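# Move filter cartridge from service panel into tray

## Task

Remove the round filter cartridge from the service panel and set it down on the tray's floor, either on its side or upright on one of its ends, with the tray still resting flat on the table.

## Robot and tools

Robot: two arms, left_arm and right_arm, each ending in a five-finger hand (a right hand on right_arm, a mirrored left hand on left_arm). Bases in the scene frame: left_arm at (+0.014, +0.341, +0.012) m, right_arm at (+0.044, -0.237, +0.049) m, both turned almost straight. A fixed post stands behind the arms. Loose objects may occasionally get a brief shove.

Frame: scene frame, origin at table height midway between the arms, +x out over the table, +y toward left_arm, +z up. Reported end_effector_position (m) and end_effector_quat_wxyz use it.

Hand point: a point 0.15 m out from the wrist face along the fingers and 0.05 m in front of the palm. Its +z runs along straightened fingers, +y out of the palm, +x across the palm away from the thumb on the right hand (toward the thumb on the left hand). Straight fingers extend 0.06-0.07 m past it and sit 0.06 m behind it along -y. A wrist bracket on the little-finger side can strike things.

The action row: 28 numbers, each in [-1, 1], always both arms. Order: left dx, dy, dz, rx, ry, rz; left little, ring, middle, index, thumb_bend, thumb_turn; left force_limit, speed; then the same 14 for the right arm. The six pose numbers are an offset (not a pose) from that arm's Hand target as it was when the action or call began, along scene-frame axes; rx, ry, rz form one rotation vector about the Hand target's position. Scale: 1.0 = 0.6 m or 180 degrees. Every row of an action counts from that same start, and a repeated offset adds again. Six zeros means no new pose request. Finger numbers are absolute targets: +1 open/straight, -1 curled; thumb_turn +1 beside the palm, -1 opposite the fingers. force_limit maps -1..+1 to roughly 0..10 N at the fingertip (0..15 N for the thumb motors); speed rises from near zero at -1 to full at +0.48 and stays full above. A hand has no 'unchanged' value: resend the last eight numbers actually executed for it, or, before any, its hand_measured plus hand_force_limit and hand_speed. Grasp span with thumb opposed: about 0.035-0.065 m; handles down to about 0.025 m.

execute_actions(actions, cameras): actions is a list of up to 15 actions; each action is a list of up to 15 rows at 1/30 s per row, the last row held to step 15. Images only appear when actions is empty or cameras names them.

move(target, speed, blend, blocking, cameras): target is one 28-number row or a list of up to 15 rows, all offsets measured from the same starting Hand targets (not chained). Paths are straight, end together, are capped at 10 s, and do not avoid obstacles. speed in m/s, 0.002-4.3, default 0.25 (turn rate twice that in rad/s), one value or one per target. blend in m rounds corners in a list; 0 stops at each. Hand numbers of the first target go out at the start; later ones on arrival once everything rests. blocking=false returns after about 0.5 s while the motion continues. The result adds a move: line with the ending (done, off_target, moving, held, fault) and limits (paced = pose clipped, held = steps withheld).

wait(seconds): 0-3600, lets the scene run without new commands; an active move keeps going. stop(): brakes a running move. zoom_image(camera, region): region [x0, y0, x1, y1] in pixels, at most 504 by 504, from the newest image of cam_high, cam_low, cam_left_wrist or cam_right_wrist. show_instructions(): shows the reference pages. finished_scene(scene): ends for good.

Results: Hand target (last commanded pose after clipping; the base for next offsets), hand pose, joint positions/velocities/torques, and per hand hand_measured, hand_stopped_by (moving, target, force, stalled, fault), hand_load_n (positive when pushed open; a load drop to near 0 means the grip was lost), hand_force_limit, hand_speed. Lines can be omitted when unremarkable. MOTOR HOT warns near overheating; an OVER-TEMPERATURE FAULT drops that arm for 30-60 s.

Behaviour: the hand often rests 1-3 cm (up to 5) short, usually low, with no contact; the next execute_actions call re-requests the target, or send the remaining gap as an offset. Orientation is clipped to within 40 degrees of the current one each step. Small moves may not start; small turns can shift the hand point. Stopped arms keep pushing; command back past the hand point to release. Finger motors only start when their target changes by at least 0.002; they lock on reaching target or force_limit. To squeeze harder raise force_limit and send a more-closed target; close gently at speed -0.94 or below.

Avoid: dropping the cartridge even a few mm, releasing it while moving, fast hits on fixed or heavy things, hard presses, overloading fingers, the two arms or hands touching each other, and anything leaving the table (that fails the task). Keep the tray flat.

Each tool is called as name(argument=value, ...), one argument or row to a line, values as JSON.

Reference images:

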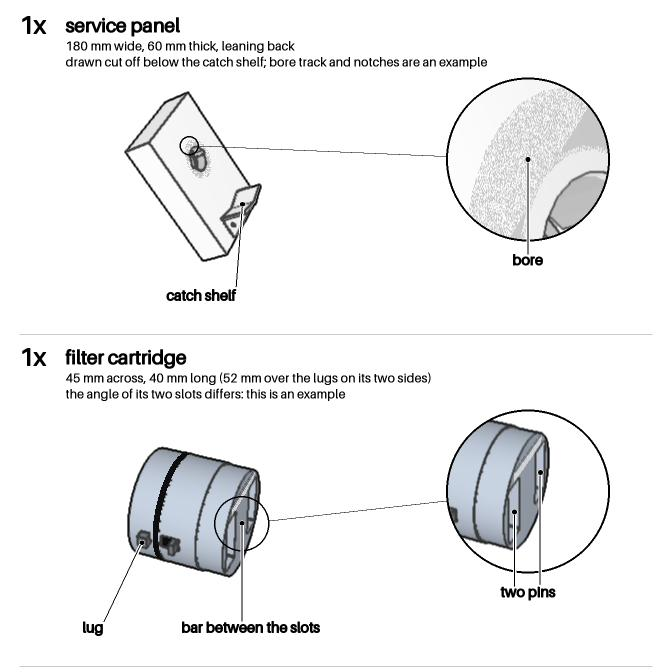

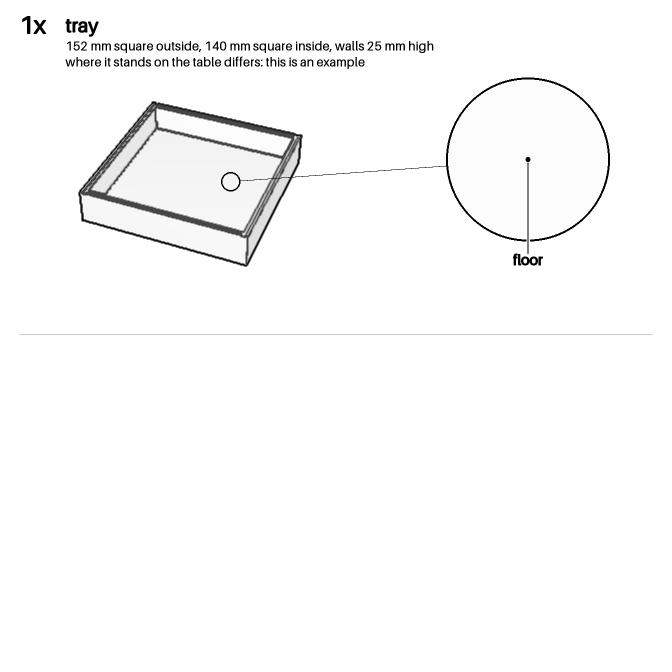

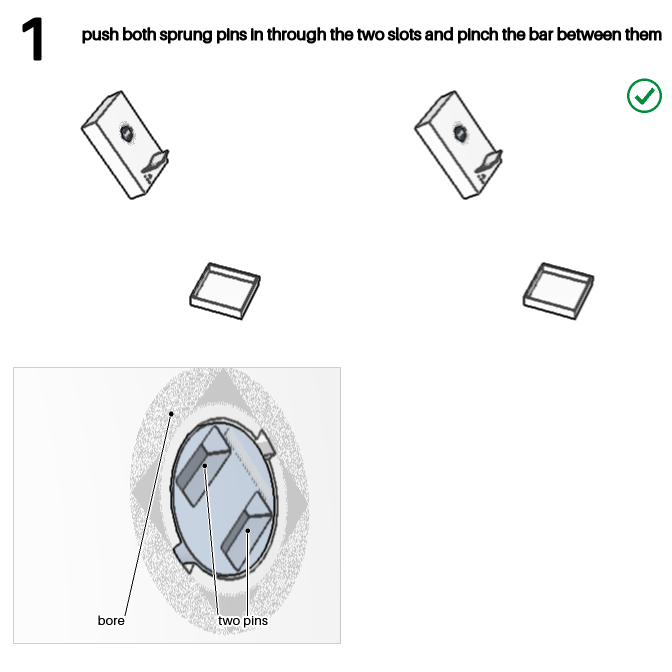

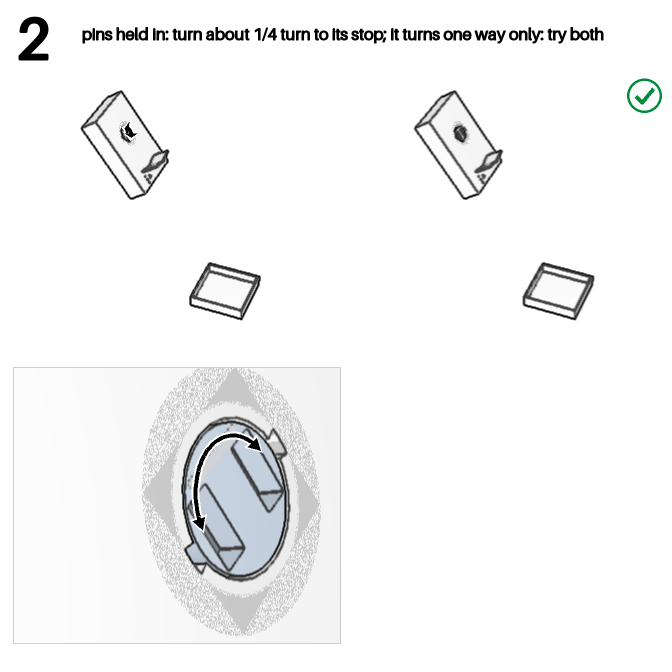

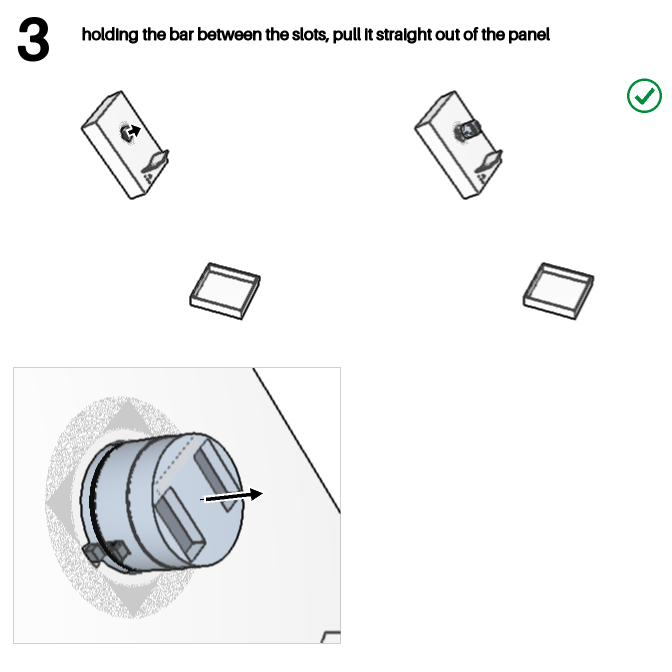

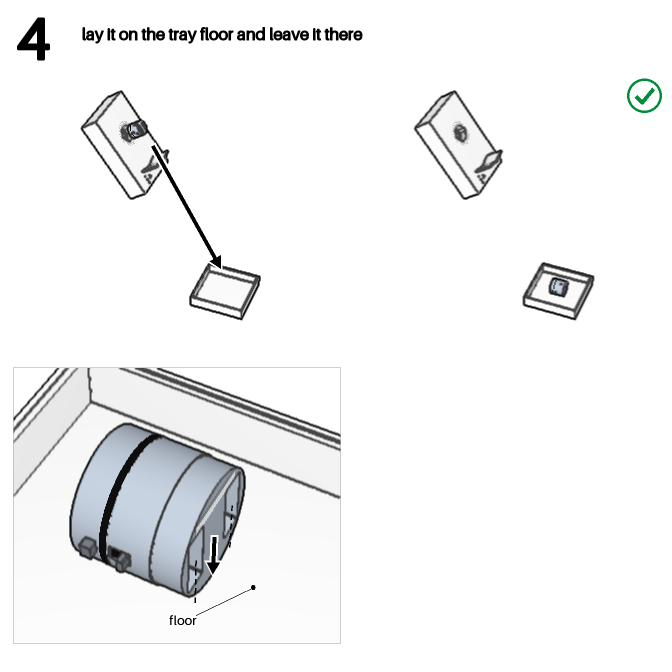

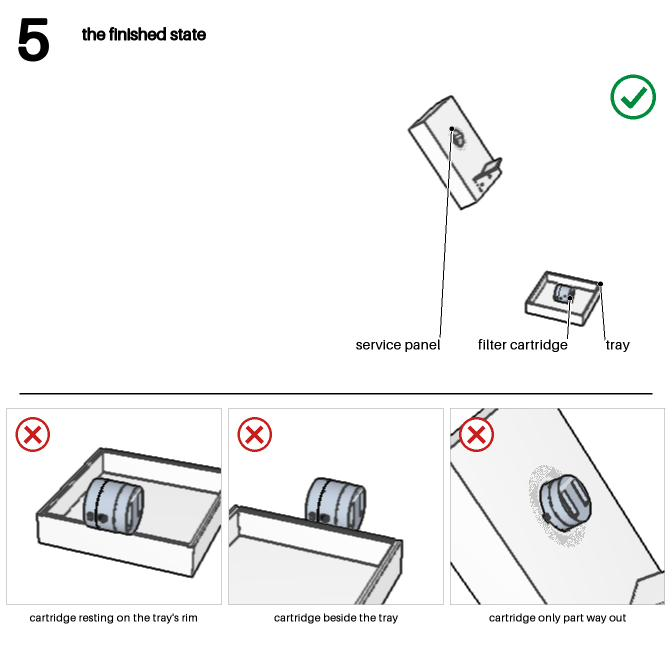

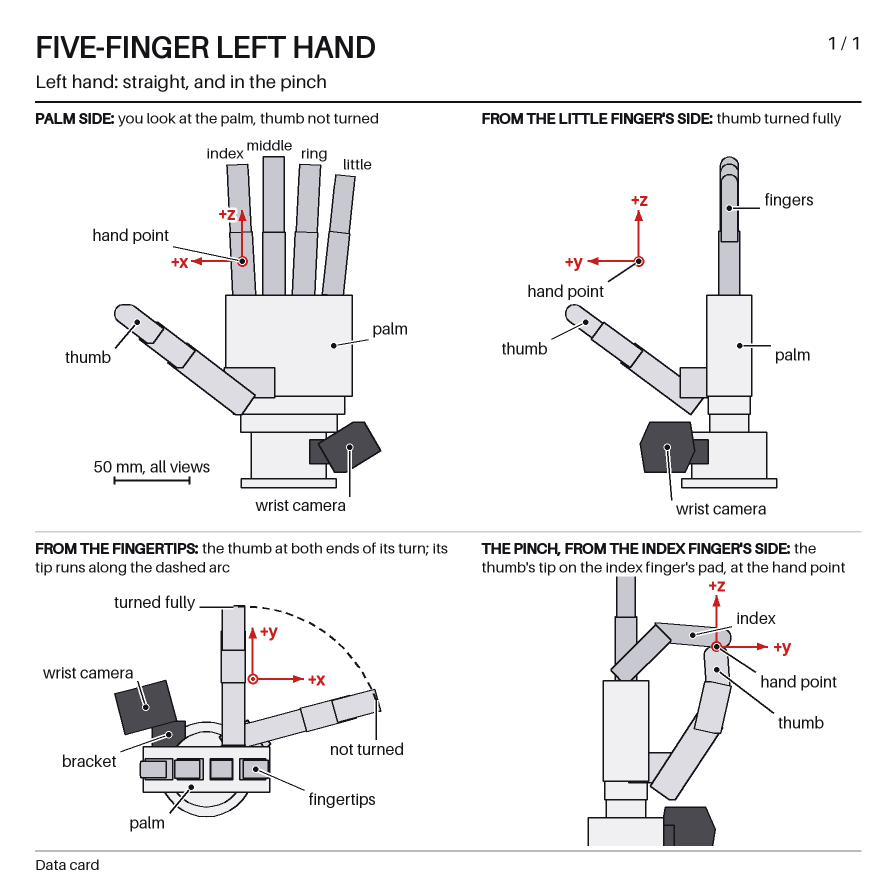

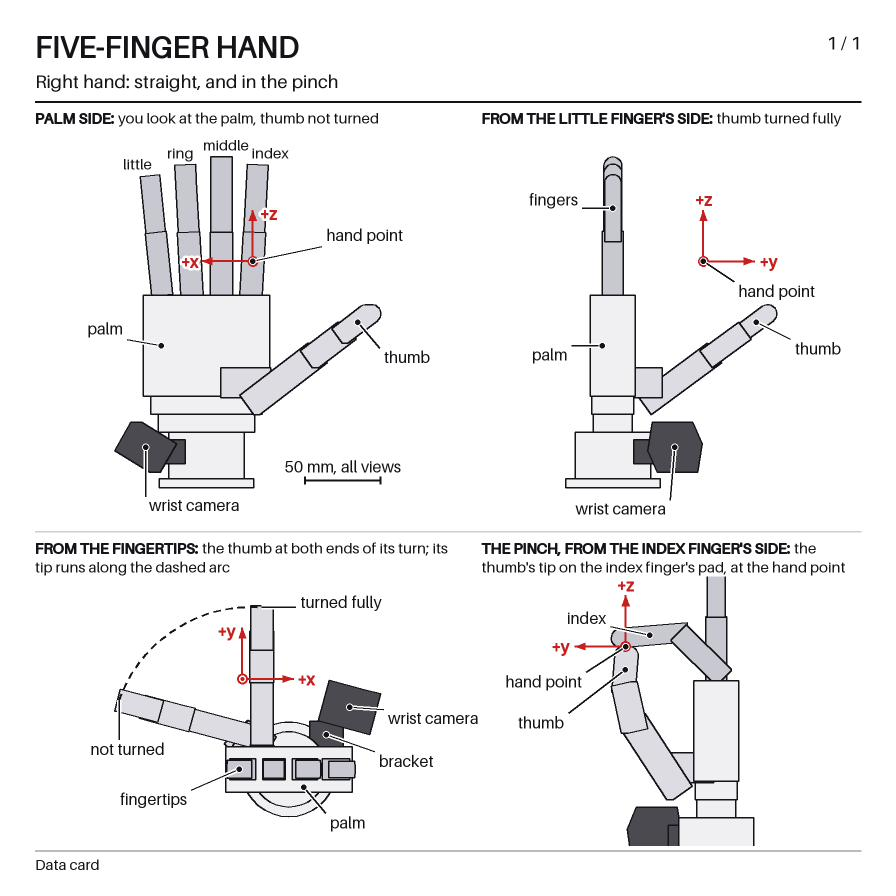

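## Session

execute_actions(
  actions=[],
)

Scene clock: 0.00 s.
left_arm: end_effector_position=(+0.1711, +0.1812, +0.2276) hand_measured=(+1.000, +1.000, +1.000, +1.000, +1.000, +1.000) hand_load_n=(+0.0, +0.0, +0.0, +0.0, +0.0, +0.0) hand_stopped_by=(target, target, target, target, target, target) hand_force_limit=0.00 hand_speed=-0.80 end_effector_quat_wxyz=(+0.007, +0.719, -0.694, -0.026) | right_arm: end_effector_position=(+0.3940, -0.2504, +0.3419) hand_measured=(+1.000, +1.000, +1.000, +1.000, +1.000, +1.000) hand_load_n=(+0.0, -0.5, +0.0, +0.0, +0.0, +0.0) hand_stopped_by=(target, target, target, target, target, target) hand_force_limit=0.00 hand_speed=-0.80 end_effector_quat_wxyz=(+0.303, +0.805, -0.383, +0.336)
Joint positions: left_arm=[-0.495 1.026 1.004 -1.604 0 -0.561] | right_arm=[0.414 1.349 1.288 -1.524 0.938 -0.273]
Joint velocities: within noise
Joint torques (N m): no reading
Heat: left arm: hottest waist 22 °C; right arm: hottest shoulder 24 °C.
Hand target: left_arm +0.1751, +0.1788, +0.2323; +0.005, +0.719, -0.694, -0.020 | right_arm +0.3980, -0.2486, +0.3464; +0.298, +0.804, -0.387, +0.340

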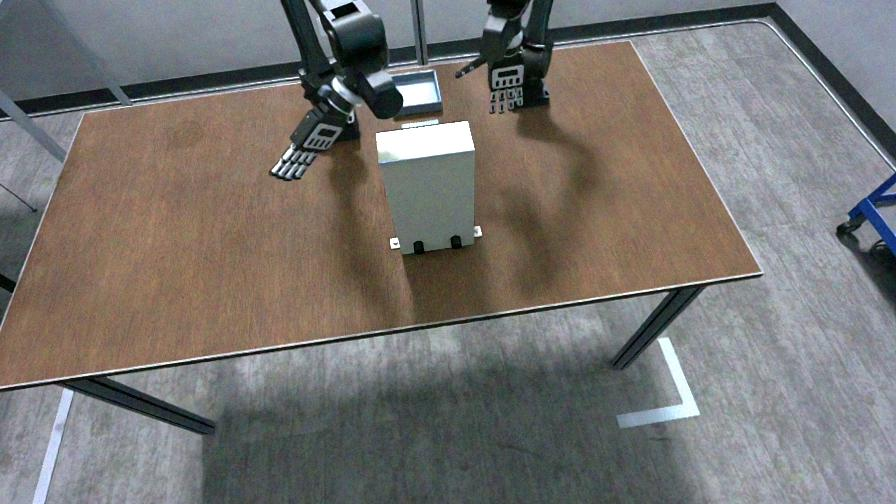

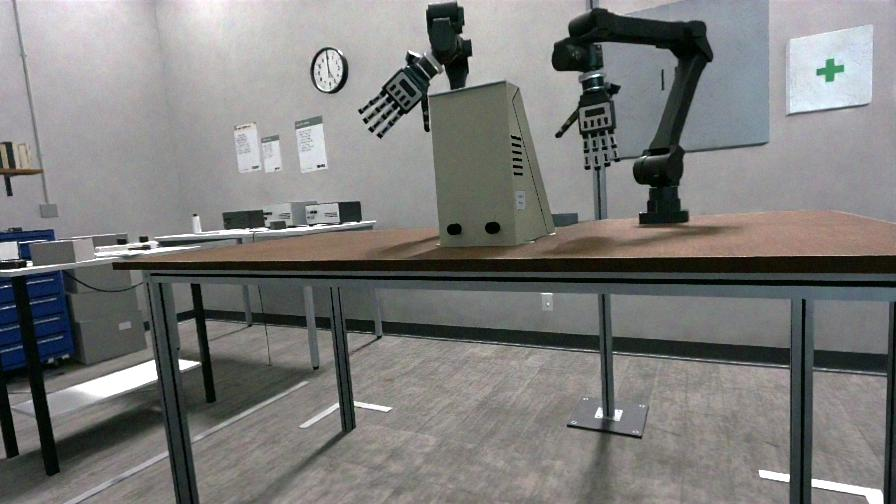

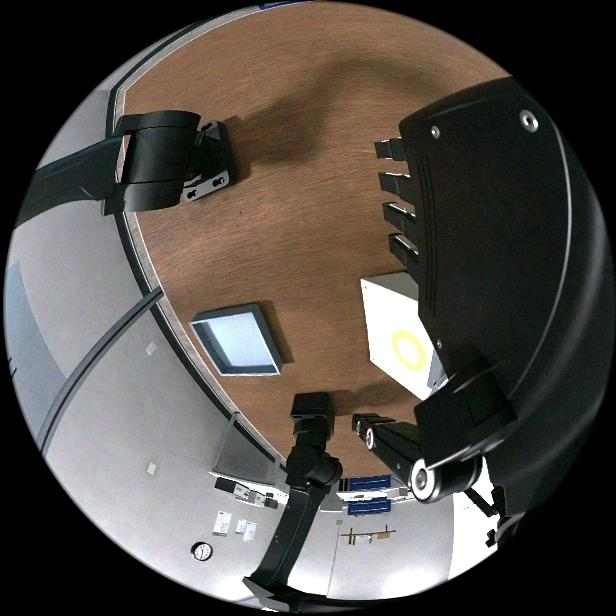

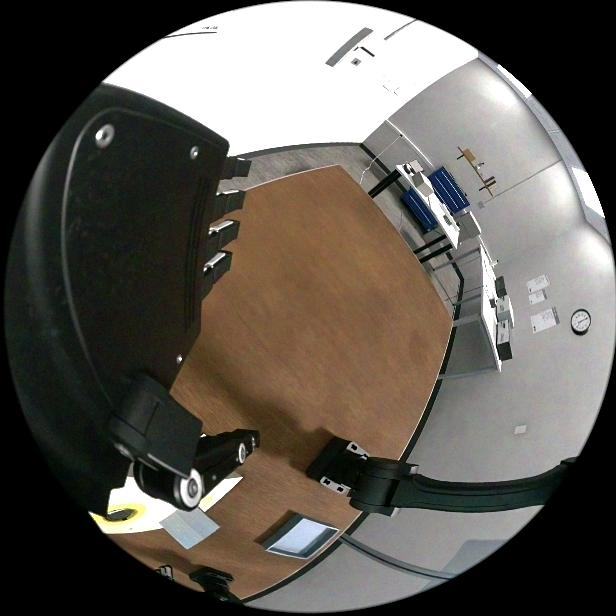

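zoom_image(
  camera="cam_left_wrist",
  region=[340, 250, 470, 420],
)

zoom_image(
  camera="cam_high",
  region=[340, 40, 540, 280],
)

zoom_image(
  camera="cam_right_wrist",
  region=[80, 420, 380, 600],
)

Scaled by 2.965 from the camera's image (finer frame: 880x880).

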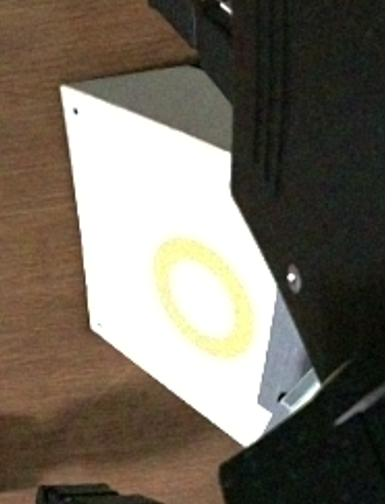

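Scaled by 2.100 from the camera's image (finer frame: 1280x720).

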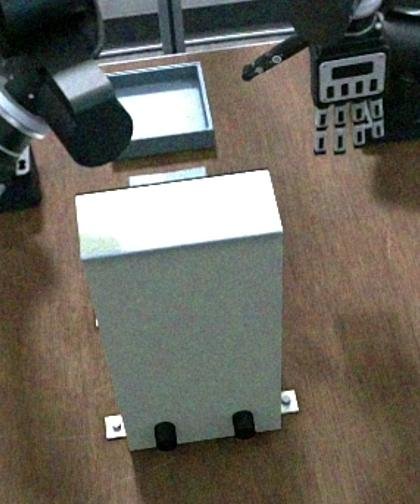

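Scaled by 1.680 from the camera's image (finer frame: 880x880).

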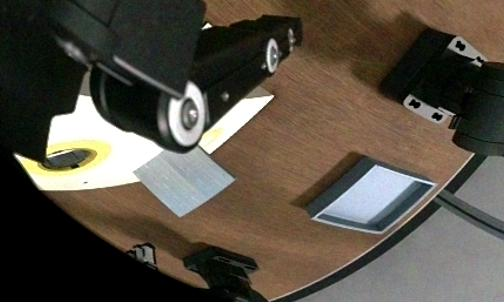

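move(
  target=[0.1248,-0.1647,0.0462,-0.1306,-0.4873,-0.1306,1,1,1,1,1,1,0,-0.8,0,0,0,0,0,0,1,1,1,1,1,1,0,-0.8],
  cameras=["all"],
)

Scene clock: 215.63 s.
left_arm: end_effector_position=(+0.2528, +0.0820, +0.2627) hand_measured=(+1.000, +1.000, +1.000, +1.000, +1.000, +1.000) hand_load_n=(-0.5, +0.0, +0.0, +0.0, +0.0, +0.0) hand_stopped_by=(target, target, target, target, target, target) hand_force_limit=0.00 hand_speed=-0.80 end_effector_quat_wxyz=(+0.344, -0.383, +0.613, -0.599) | right_arm: end_effector_position=(+0.3940, -0.2504, +0.3419) hand_measured=(+1.000, +1.000, +1.000, +1.000, +1.000, +1.000) hand_load_n=(+0.0, +0.0, +0.5, +0.0, +0.0, +0.0) hand_stopped_by=(target, target, target, target, target, target) hand_force_limit=0.00 hand_speed=-0.80 end_effector_quat_wxyz=(+0.303, +0.805, -0.383, +0.336)
Joint positions: left_arm=[-0.984 0.444 0.359 0.034 -0.524 -0.064] | right_arm=[0.414 1.349 1.288 -1.524 0.938 -0.273]
Joint torques (N m): left_arm=[0.5 -0.62 10.29 2.62 0.02 0.1] | right_arm=[1.26 -9.11 8.81 0.65 0.66 0.02]
Heat: left arm: hottest elbow 26 °C; right arm: hottest elbow 27 °C.
Hand target: left_arm +0.2499, +0.0801, +0.2599; +0.343, -0.377, +0.613, -0.604 | right_arm +0.3980, -0.2486, +0.3464; +0.298, +0.804, -0.387, +0.340
Off the commanded pose: left_arm 0.004 m, 1 deg | right_arm 0.006 m, 1 deg.
move: done
cam_left_wrist: T_world_to_cam=[[-0.01675, -0.22791, 0.97354, -0.22926], [-0.88427, -0.45108, -0.12081, 0.28242], [0.46668, -0.86289, -0.19398, 0.11389]] pos_world=[0.19274, 0.17342, 0.2794]

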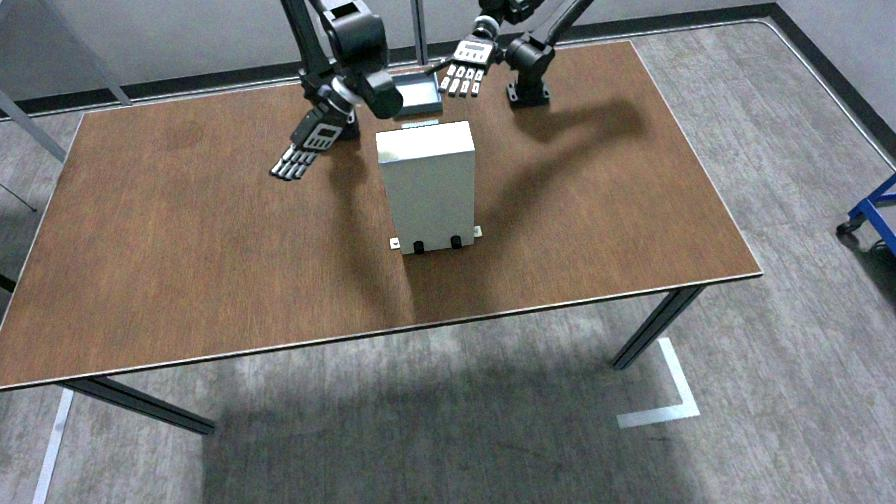

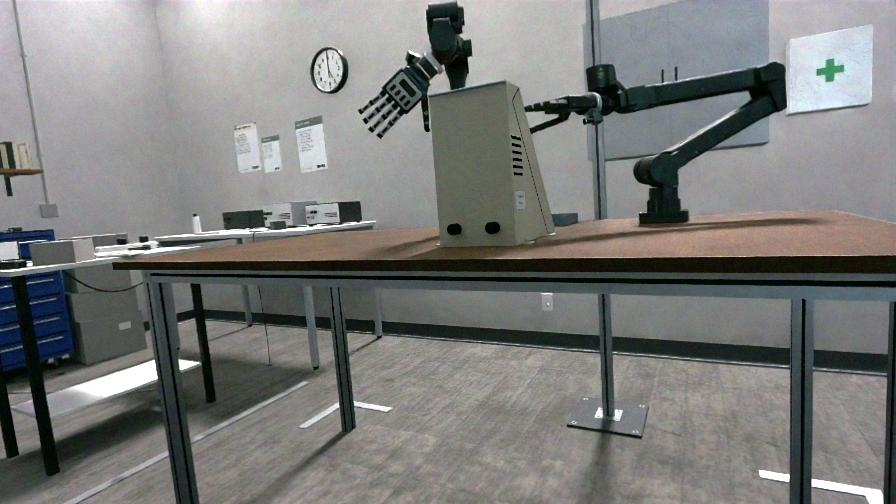

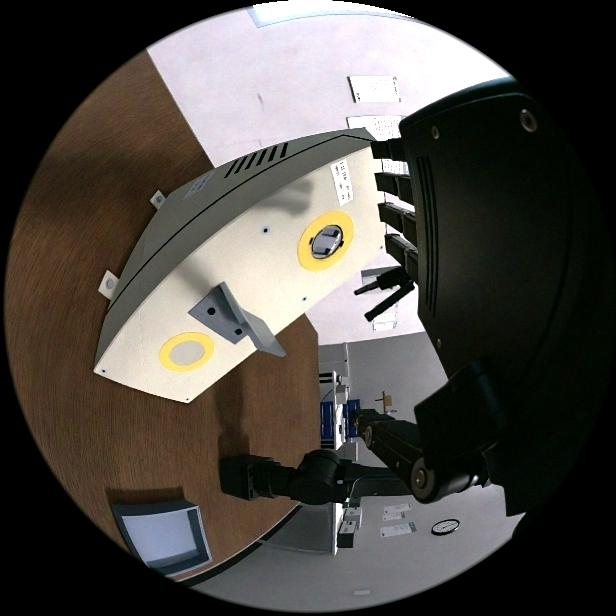

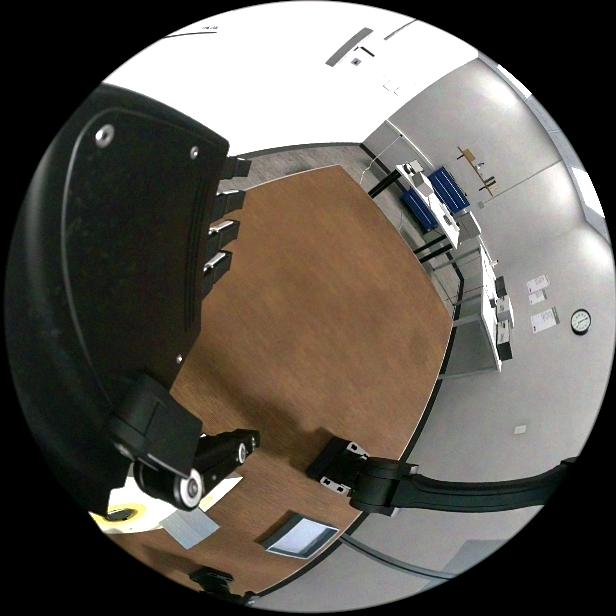

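zoom_image(
  camera="cam_left_wrist",
  region=[280, 190, 380, 290],
)

zoom_image(
  camera="cam_left_wrist",
  region=[80, 110, 420, 450],
)

Scaled by 5.040 from the camera's image (finer frame: 880x880).

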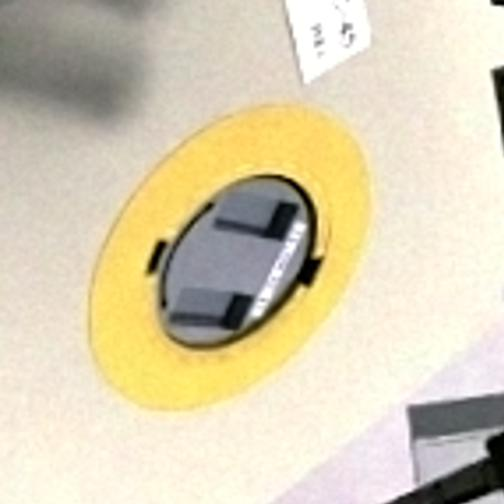

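Scaled by 1.482 from the camera's image (finer frame: 880x880).

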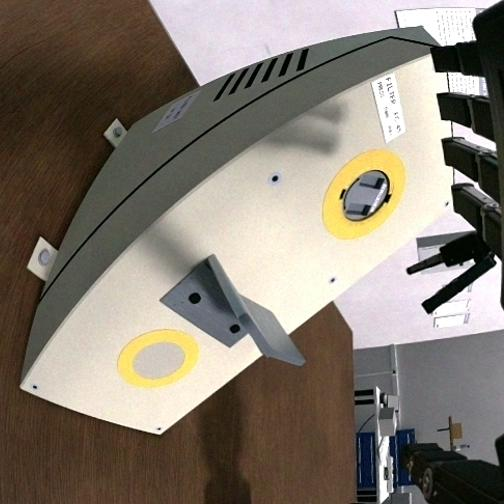

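move(
  target=[
    [-0.1,0.1165,-0.0415,0,0,0,1,1,1,1,1,1,0,-0.8,-0.1633,0.1143,0.1227,0.1858,-0.2178,0.1146,1,1,1,-0.2,0.4,-1,0,-0.2],
    [-0.1,0.1165,-0.0415,0,0,0,1,1,1,1,1,1,0,-0.8,-0.1442,0.4035,-0.0532,0.3716,-0.4355,0.2292,1,1,1,-0.2,0.4,-1,0,-0.2],
  ],
  blend=[0.03, 0],
  speed=0.2,
  cameras=["all"],
)

Scene clock: 376.87 s.
left_arm: end_effector_position=(+0.1947, +0.1486, +0.2281) hand_measured=(+1.000, +1.000, +1.000, +1.000, +1.000, +1.000) hand_load_n=(+0.0, +0.0, +0.0, +0.0, +0.0, +0.0) hand_stopped_by=(target, target, target, target, target, target) hand_force_limit=0.00 hand_speed=-0.80 end_effector_quat_wxyz=(+0.357, -0.390, +0.624, -0.576) | right_arm: end_effector_position=(+0.3128, -0.0072, +0.3165) hand_measured=(+1.000, +1.000, +1.000, -0.200, +0.400, -1.000) hand_load_n=(+0.0, +0.0, +0.0, +0.0, +0.0, +0.5) hand_stopped_by=(target, target, target, target, target, target) hand_force_limit=0.00 hand_speed=-0.20 end_effector_quat_wxyz=(+0.561, -0.523, +0.318, -0.557)
Joint positions: left_arm=[-1.226 0 0.271 -0.389 -0.795 -0.088] | right_arm=[1.164 0.679 0.225 0.854 0.87 -0.547]
Joint torques (N m): left_arm=[-0.03 1.49 12.05 1.2 -0.31 -0.03] | right_arm=[2.08 0.73 7.39 2.65 -0.18 -0.12]
Heat: left arm: hottest elbow 26 °C; right arm: hottest elbow 28 °C.
Hand target: left_arm +0.1899, +0.1500, +0.2351; +0.343, -0.377, +0.613, -0.603 | right_arm +0.3116, -0.0065, +0.3143; +0.560, -0.524, +0.315, -0.560
Off the commanded pose: left_arm 0.009 m, 4 deg | right_arm 0.003 m, 1 deg.
joint sent to its limit (left arm) — joint 2 (shoulder), lower limit. The joint targets are off in orientation, not in position.
move: off_target (left_arm)
cam_left_wrist: T_world_to_cam=[[0.00828, -0.27411, 0.96166, -0.17672], [-0.87259, -0.47168, -0.12694, 0.25904], [0.48839, -0.83808, -0.24309, 0.19501]] pos_world=[0.13226, 0.23718, 0.25024]
cam_right_wrist: T_world_to_cam=[[0.2767, -0.45711, -0.84527, 0.17063], [-0.5624, 0.63621, -0.52815, 0.34701], [0.7792, 0.62152, -0.08103, -0.1015]] pos_world=[0.22704, -0.07969, 0.31928]

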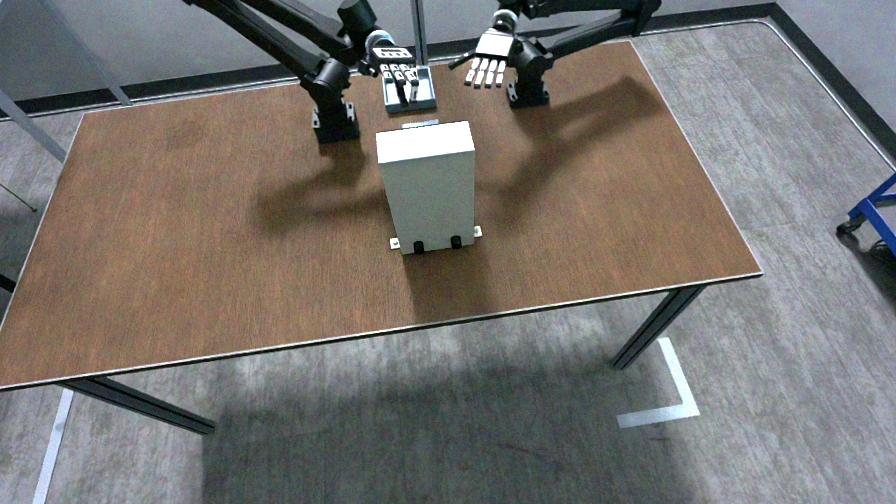

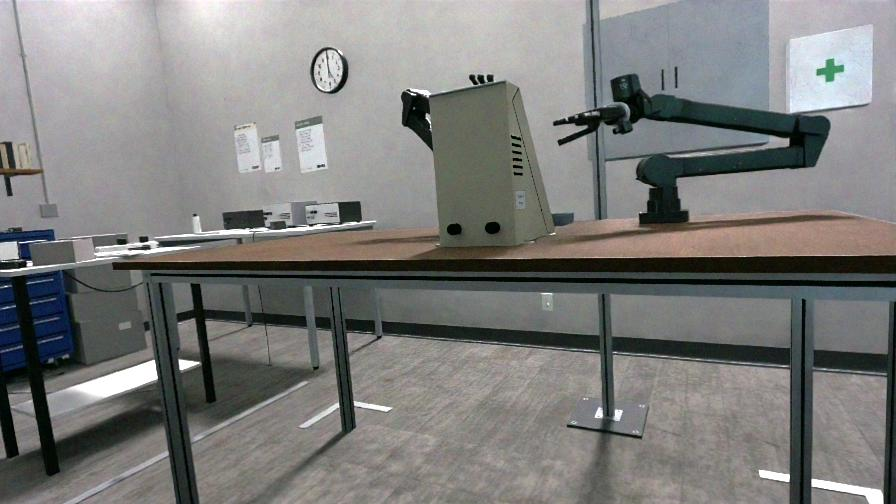

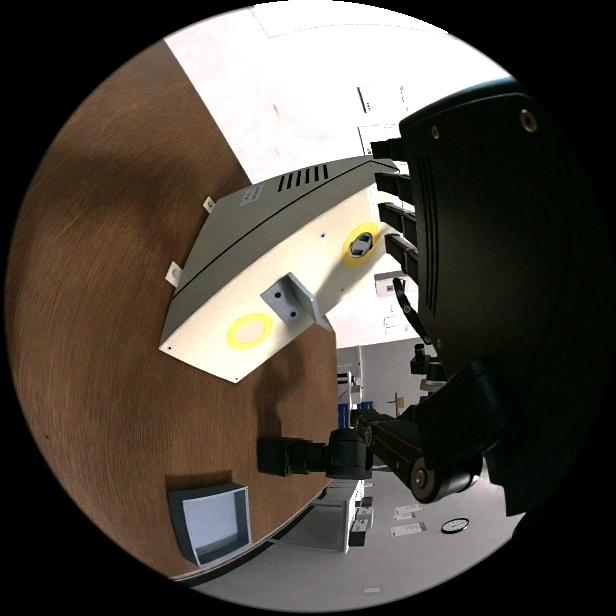

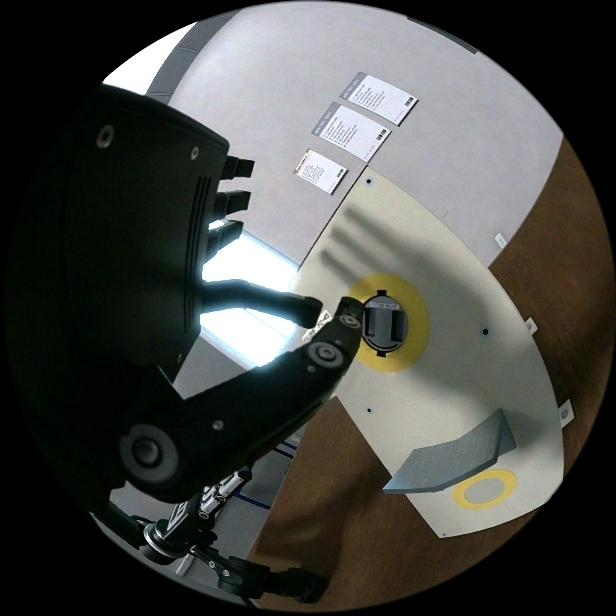

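zoom_image(
  camera="cam_right_wrist",
  region=[280, 260, 440, 400],
)

zoom_image(
  camera="cam_right_wrist",
  region=[345, 280, 425, 365],
)

Scaled by 3.150 from the camera's image (finer frame: 880x880).

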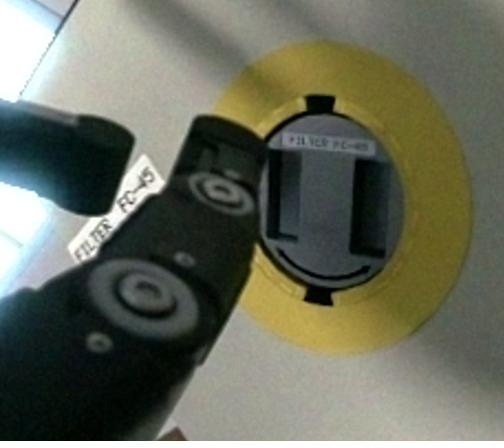

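Scaled by 5.929 from the camera's image (finer frame: 880x880).

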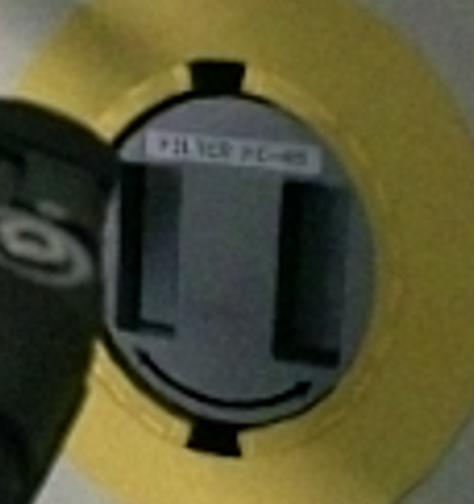

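move(
  target=[
    [0.0752,-0.0833,0.0082,0,0,0,-1,-1,-1,-1,1,1,0,-0.2,0,0,0,0,0,0,1,1,1,-0.2,1,1,0,-0.2],
    [0.0752,-0.0833,0.0082,0,0,0,-1,-1,-1,-1,1,1,0,-0.2,0,0,0,0,0,0,-1,-1,-1,-1,1,1,0,-0.2],
  ],
  speed=0.15,
  cameras=["cam_left_wrist", "cam_right_wrist"],
)

Scene clock: 450.00 s.
left_arm: end_effector_position=(+0.2299, +0.0990, +0.2360) hand_measured=(-1.000, -1.000, -1.000, -1.000, +1.000, +1.000) hand_load_n=(+0.0, +0.0, +0.0, +0.0, +0.0, -0.5) hand_stopped_by=(target, target, target, target, target, target) hand_force_limit=0.00 hand_speed=-0.20 end_effector_quat_wxyz=(+0.337, -0.375, +0.619, -0.602) | right_arm: end_effector_position=(+0.3127, -0.0072, +0.3167) hand_measured=(-1.000, -1.000, -1.000, -1.000, +1.000, +1.000) hand_load_n=(+0.0, +0.0, +0.0, +0.0, +0.0, +0.0) hand_stopped_by=(target, target, target, target, target, target) hand_force_limit=0.00 hand_speed=-0.20 end_effector_quat_wxyz=(+0.561, -0.522, +0.318, -0.558)
Joint positions: left_arm=[-1.027 0.3 0.271 -0.026 -0.542 -0.064] | right_arm=[1.165 0.68 0.225 0.857 0.871 -0.55]
Joint torques (N m): left_arm=[2.55 1.49 11.79 2.58 0.01 0.12] | right_arm=[1.79 0.97 7.35 2.63 -0.19 -0.09]
Heat: left arm: hottest elbow 30 °C; right arm: hottest elbow 26 °C.
Hand target: left_arm +0.2350, +0.1000, +0.2400; +0.343, -0.377, +0.613, -0.603 | right_arm +0.3116, -0.0065, +0.3144; +0.560, -0.524, +0.315, -0.560
Off the commanded pose: left_arm 0.007 m, 1 deg | right_arm 0.003 m, 0 deg.
move: done
cam_left_wrist: T_world_to_cam=[[-0.02155, -0.23107, 0.9727, -0.19806], [-0.89547, -0.4282, -0.12155, 0.26701], [0.4446, -0.87365, -0.19769, 0.14108]] pos_world=[0.17211, 0.19182, 0.253]
cam_right_wrist: T_world_to_cam=[[0.27726, -0.45807, -0.84457, 0.17035], [-0.56151, 0.63603, -0.52931, 0.3471], [0.77964, 0.62099, -0.08086, -0.10168]] pos_world=[0.22694, -0.07959, 0.31938]

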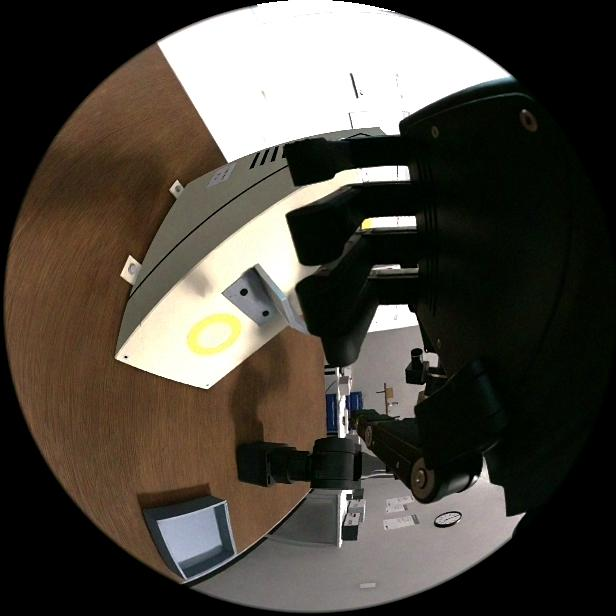

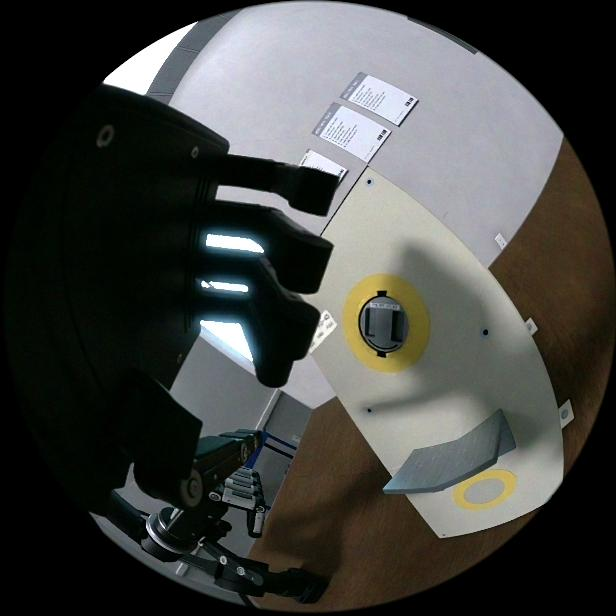

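move(
  target=[0,0,0,0,0,0,-1,-1,-1,-1,1,1,0,-0.2,0.115,0.045,-0.045,0,0,0,-1,-1,-1,-1,1,1,0,-0.2],
  speed=0.12,
  cameras=["cam_left_wrist", "cam_right_wrist"],
)

Scene clock: 456.87 s.
left_arm: end_effector_position=(+0.2299, +0.0990, +0.2360) hand_measured=(-1.000, -1.000, -1.000, -1.000, +1.000, +1.000) hand_load_n=(+0.0, +0.0, +0.0, +0.0, +0.0, -0.5) hand_stopped_by=(target, target, target, target, target, target) hand_force_limit=0.00 hand_speed=-0.20 end_effector_quat_wxyz=(+0.337, -0.375, +0.619, -0.602) | right_arm: end_effector_position=(+0.3723, +0.0123, +0.2694) hand_measured=(-1.000, -1.000, -1.000, -1.000, +1.000, +1.000) hand_load_n=(+0.0, +0.0, +0.0, +0.0, +0.0, -0.5) hand_stopped_by=(target, target, target, target, target, target) hand_force_limit=0.00 hand_speed=-0.20 end_effector_quat_wxyz=(+0.545, -0.543, +0.308, -0.560)
Joint positions: left_arm=[-1.027 0.3 0.271 -0.026 -0.542 -0.064] | right_arm=[0.96 1.036 0.253 1.07 0.672 -0.466]
Joint torques (N m): left_arm=[2.61 1.49 11.79 2.59 0 0.11] | right_arm=[0.62 -1.96 8.99 2.92 -0.34 0.16]
Heat: left arm: hottest elbow 30 °C; right arm: hottest elbow 26 °C.
Hand target: left_arm +0.2350, +0.1000, +0.2400; +0.343, -0.377, +0.613, -0.603 | right_arm +0.3805, +0.0206, +0.2874; +0.560, -0.524, +0.315, -0.560
Off the commanded pose: left_arm 0.007 m, 1 deg | right_arm 0.021 m, 3 deg.
move: off_target (right_arm)
cam_left_wrist: T_world_to_cam=[[-0.02155, -0.23107, 0.9727, -0.19806], [-0.89547, -0.4282, -0.12155, 0.26701], [0.4446, -0.87365, -0.19769, 0.14108]] pos_world=[0.17211, 0.19182, 0.253]
cam_right_wrist: T_world_to_cam=[[0.26234, -0.50193, -0.82416, 0.12347], [-0.57285, 0.6063, -0.55159, 0.35369], [0.77655, 0.61682, -0.12847, -0.15002]] pos_world=[0.28672, -0.05993, 0.27757]

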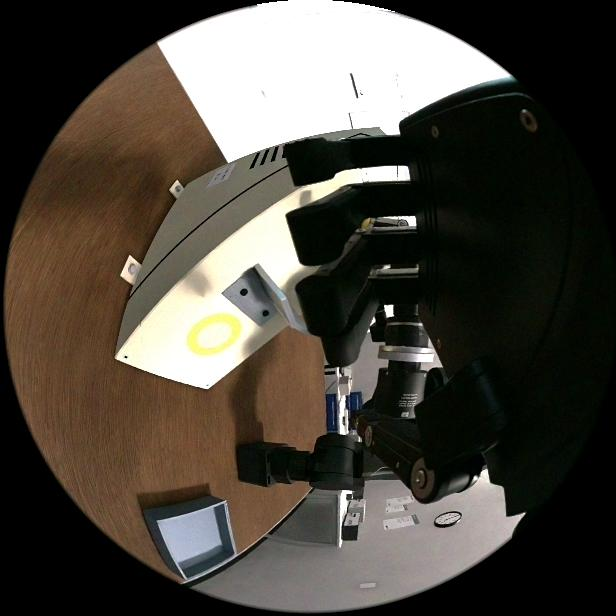

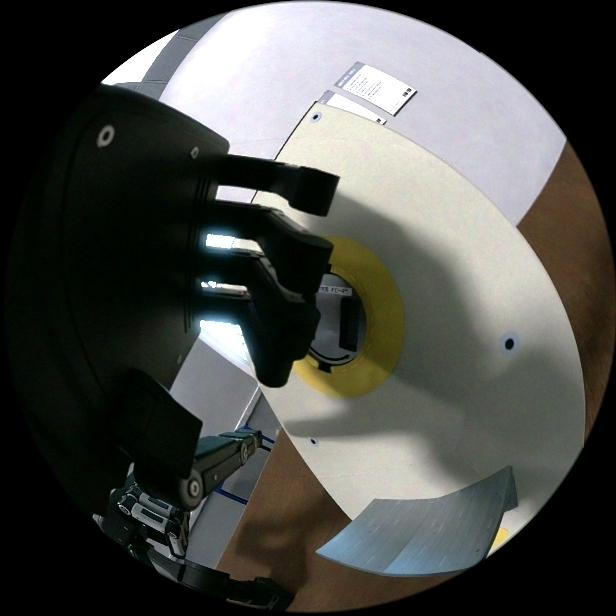

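zoom_image(
  camera="cam_right_wrist",
  region=[300, 250, 380, 390],
)

Scaled by 3.600 from the camera's image (finer frame: 880x880).

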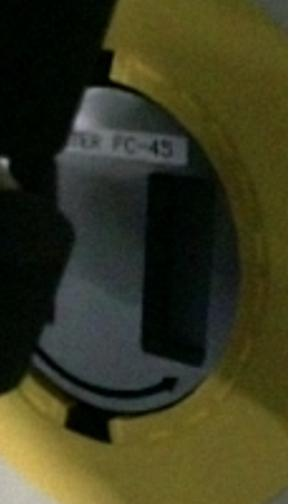

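move(
  target=[0,0,0,0,0,0,-1,-1,-1,-1,1,1,0,-0.2,0.0225,0.064,0.0627,0,0,0,-1,-1,-1,-1,1,1,0,-0.2],
  speed=0.12,
  cameras=["cam_right_wrist"],
)

zoom_image(
  camera="cam_right_wrist",
  region=[330, 250, 450, 400],
)

Scene clock: 468.60 s.
left_arm: end_effector_position=(+0.2299, +0.0990, +0.2360) hand_measured=(-1.000, -1.000, -1.000, -1.000, +1.000, +1.000) hand_load_n=(+0.0, +0.0, +0.0, +0.0, +0.0, +0.0) hand_stopped_by=(target, target, target, target, target, target) hand_force_limit=0.00 hand_speed=-0.20 end_effector_quat_wxyz=(+0.337, -0.375, +0.619, -0.602) | right_arm: end_effector_position=(+0.3890, +0.0490, +0.3137) hand_measured=(-1.000, -1.000, -1.000, -1.000, +1.000, +1.000) hand_load_n=(+0.0, +0.0, +0.0, +0.0, +0.0, +0.0) hand_stopped_by=(target, target, target, target, target, target) hand_force_limit=0.00 hand_speed=-0.20 end_effector_quat_wxyz=(+0.557, -0.527, +0.315, -0.559)
Joint positions: left_arm=[-1.027 0.3 0.271 -0.026 -0.542 -0.064] | right_arm=[0.989 1.069 0.396 1.001 0.705 -0.466]
Joint torques (N m): left_arm=[2.43 1.49 11.79 2.58 0.02 0.11] | right_arm=[1.85 -3.08 9.69 1.54 -0.08 -0.01]
Heat: left arm: hottest elbow 30 °C; right arm: hottest elbow 27 °C.
Hand target: left_arm +0.2350, +0.1000, +0.2400; +0.343, -0.377, +0.613, -0.603 | right_arm +0.3940, +0.0589, +0.3250; +0.560, -0.524, +0.315, -0.560
Off the commanded pose: left_arm 0.007 m, 1 deg | right_arm 0.016 m, 1 deg.
move: off_target (right_arm)
cam_right_wrist: T_world_to_cam=[[0.27434, -0.46928, -0.83935, 0.17245], [-0.56321, 0.62906, -0.53579, 0.3557], [0.77944, 0.61972, -0.09172, -0.19271]] pos_world=[0.30323, -0.0234, 0.31765]

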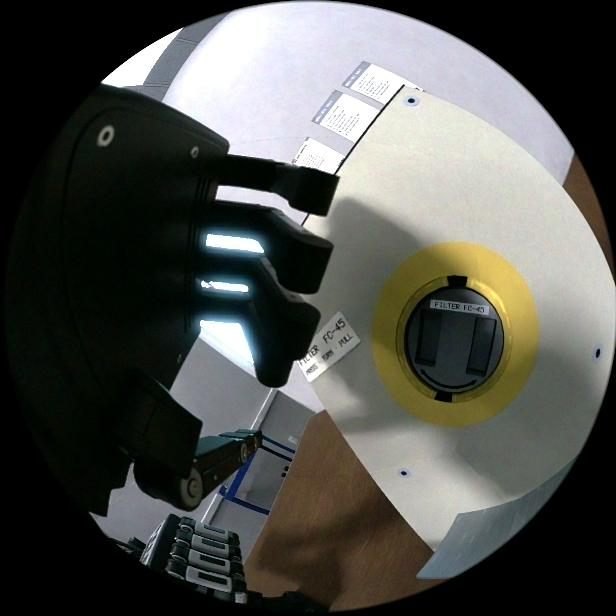

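Scaled by 3.360 from the camera's image (finer frame: 880x880).

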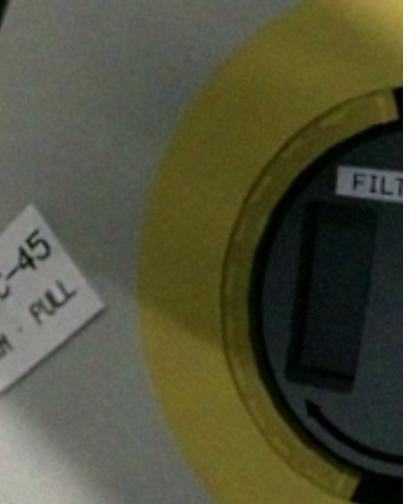

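zoom_image(
  camera="cam_right_wrist",
  region=[395, 270, 515, 410],
)

zoom_image(
  camera="cam_right_wrist",
  region=[410, 290, 500, 390],
)

Scaled by 3.600 from the camera's image (finer frame: 880x880).

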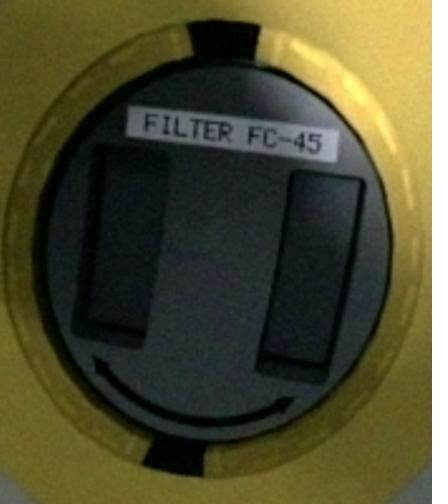

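Scaled by 5.040 from the camera's image (finer frame: 880x880).

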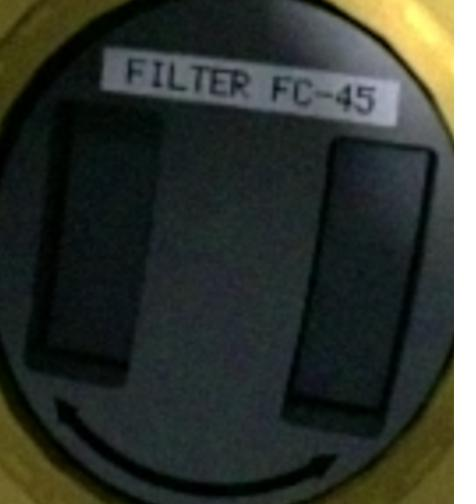

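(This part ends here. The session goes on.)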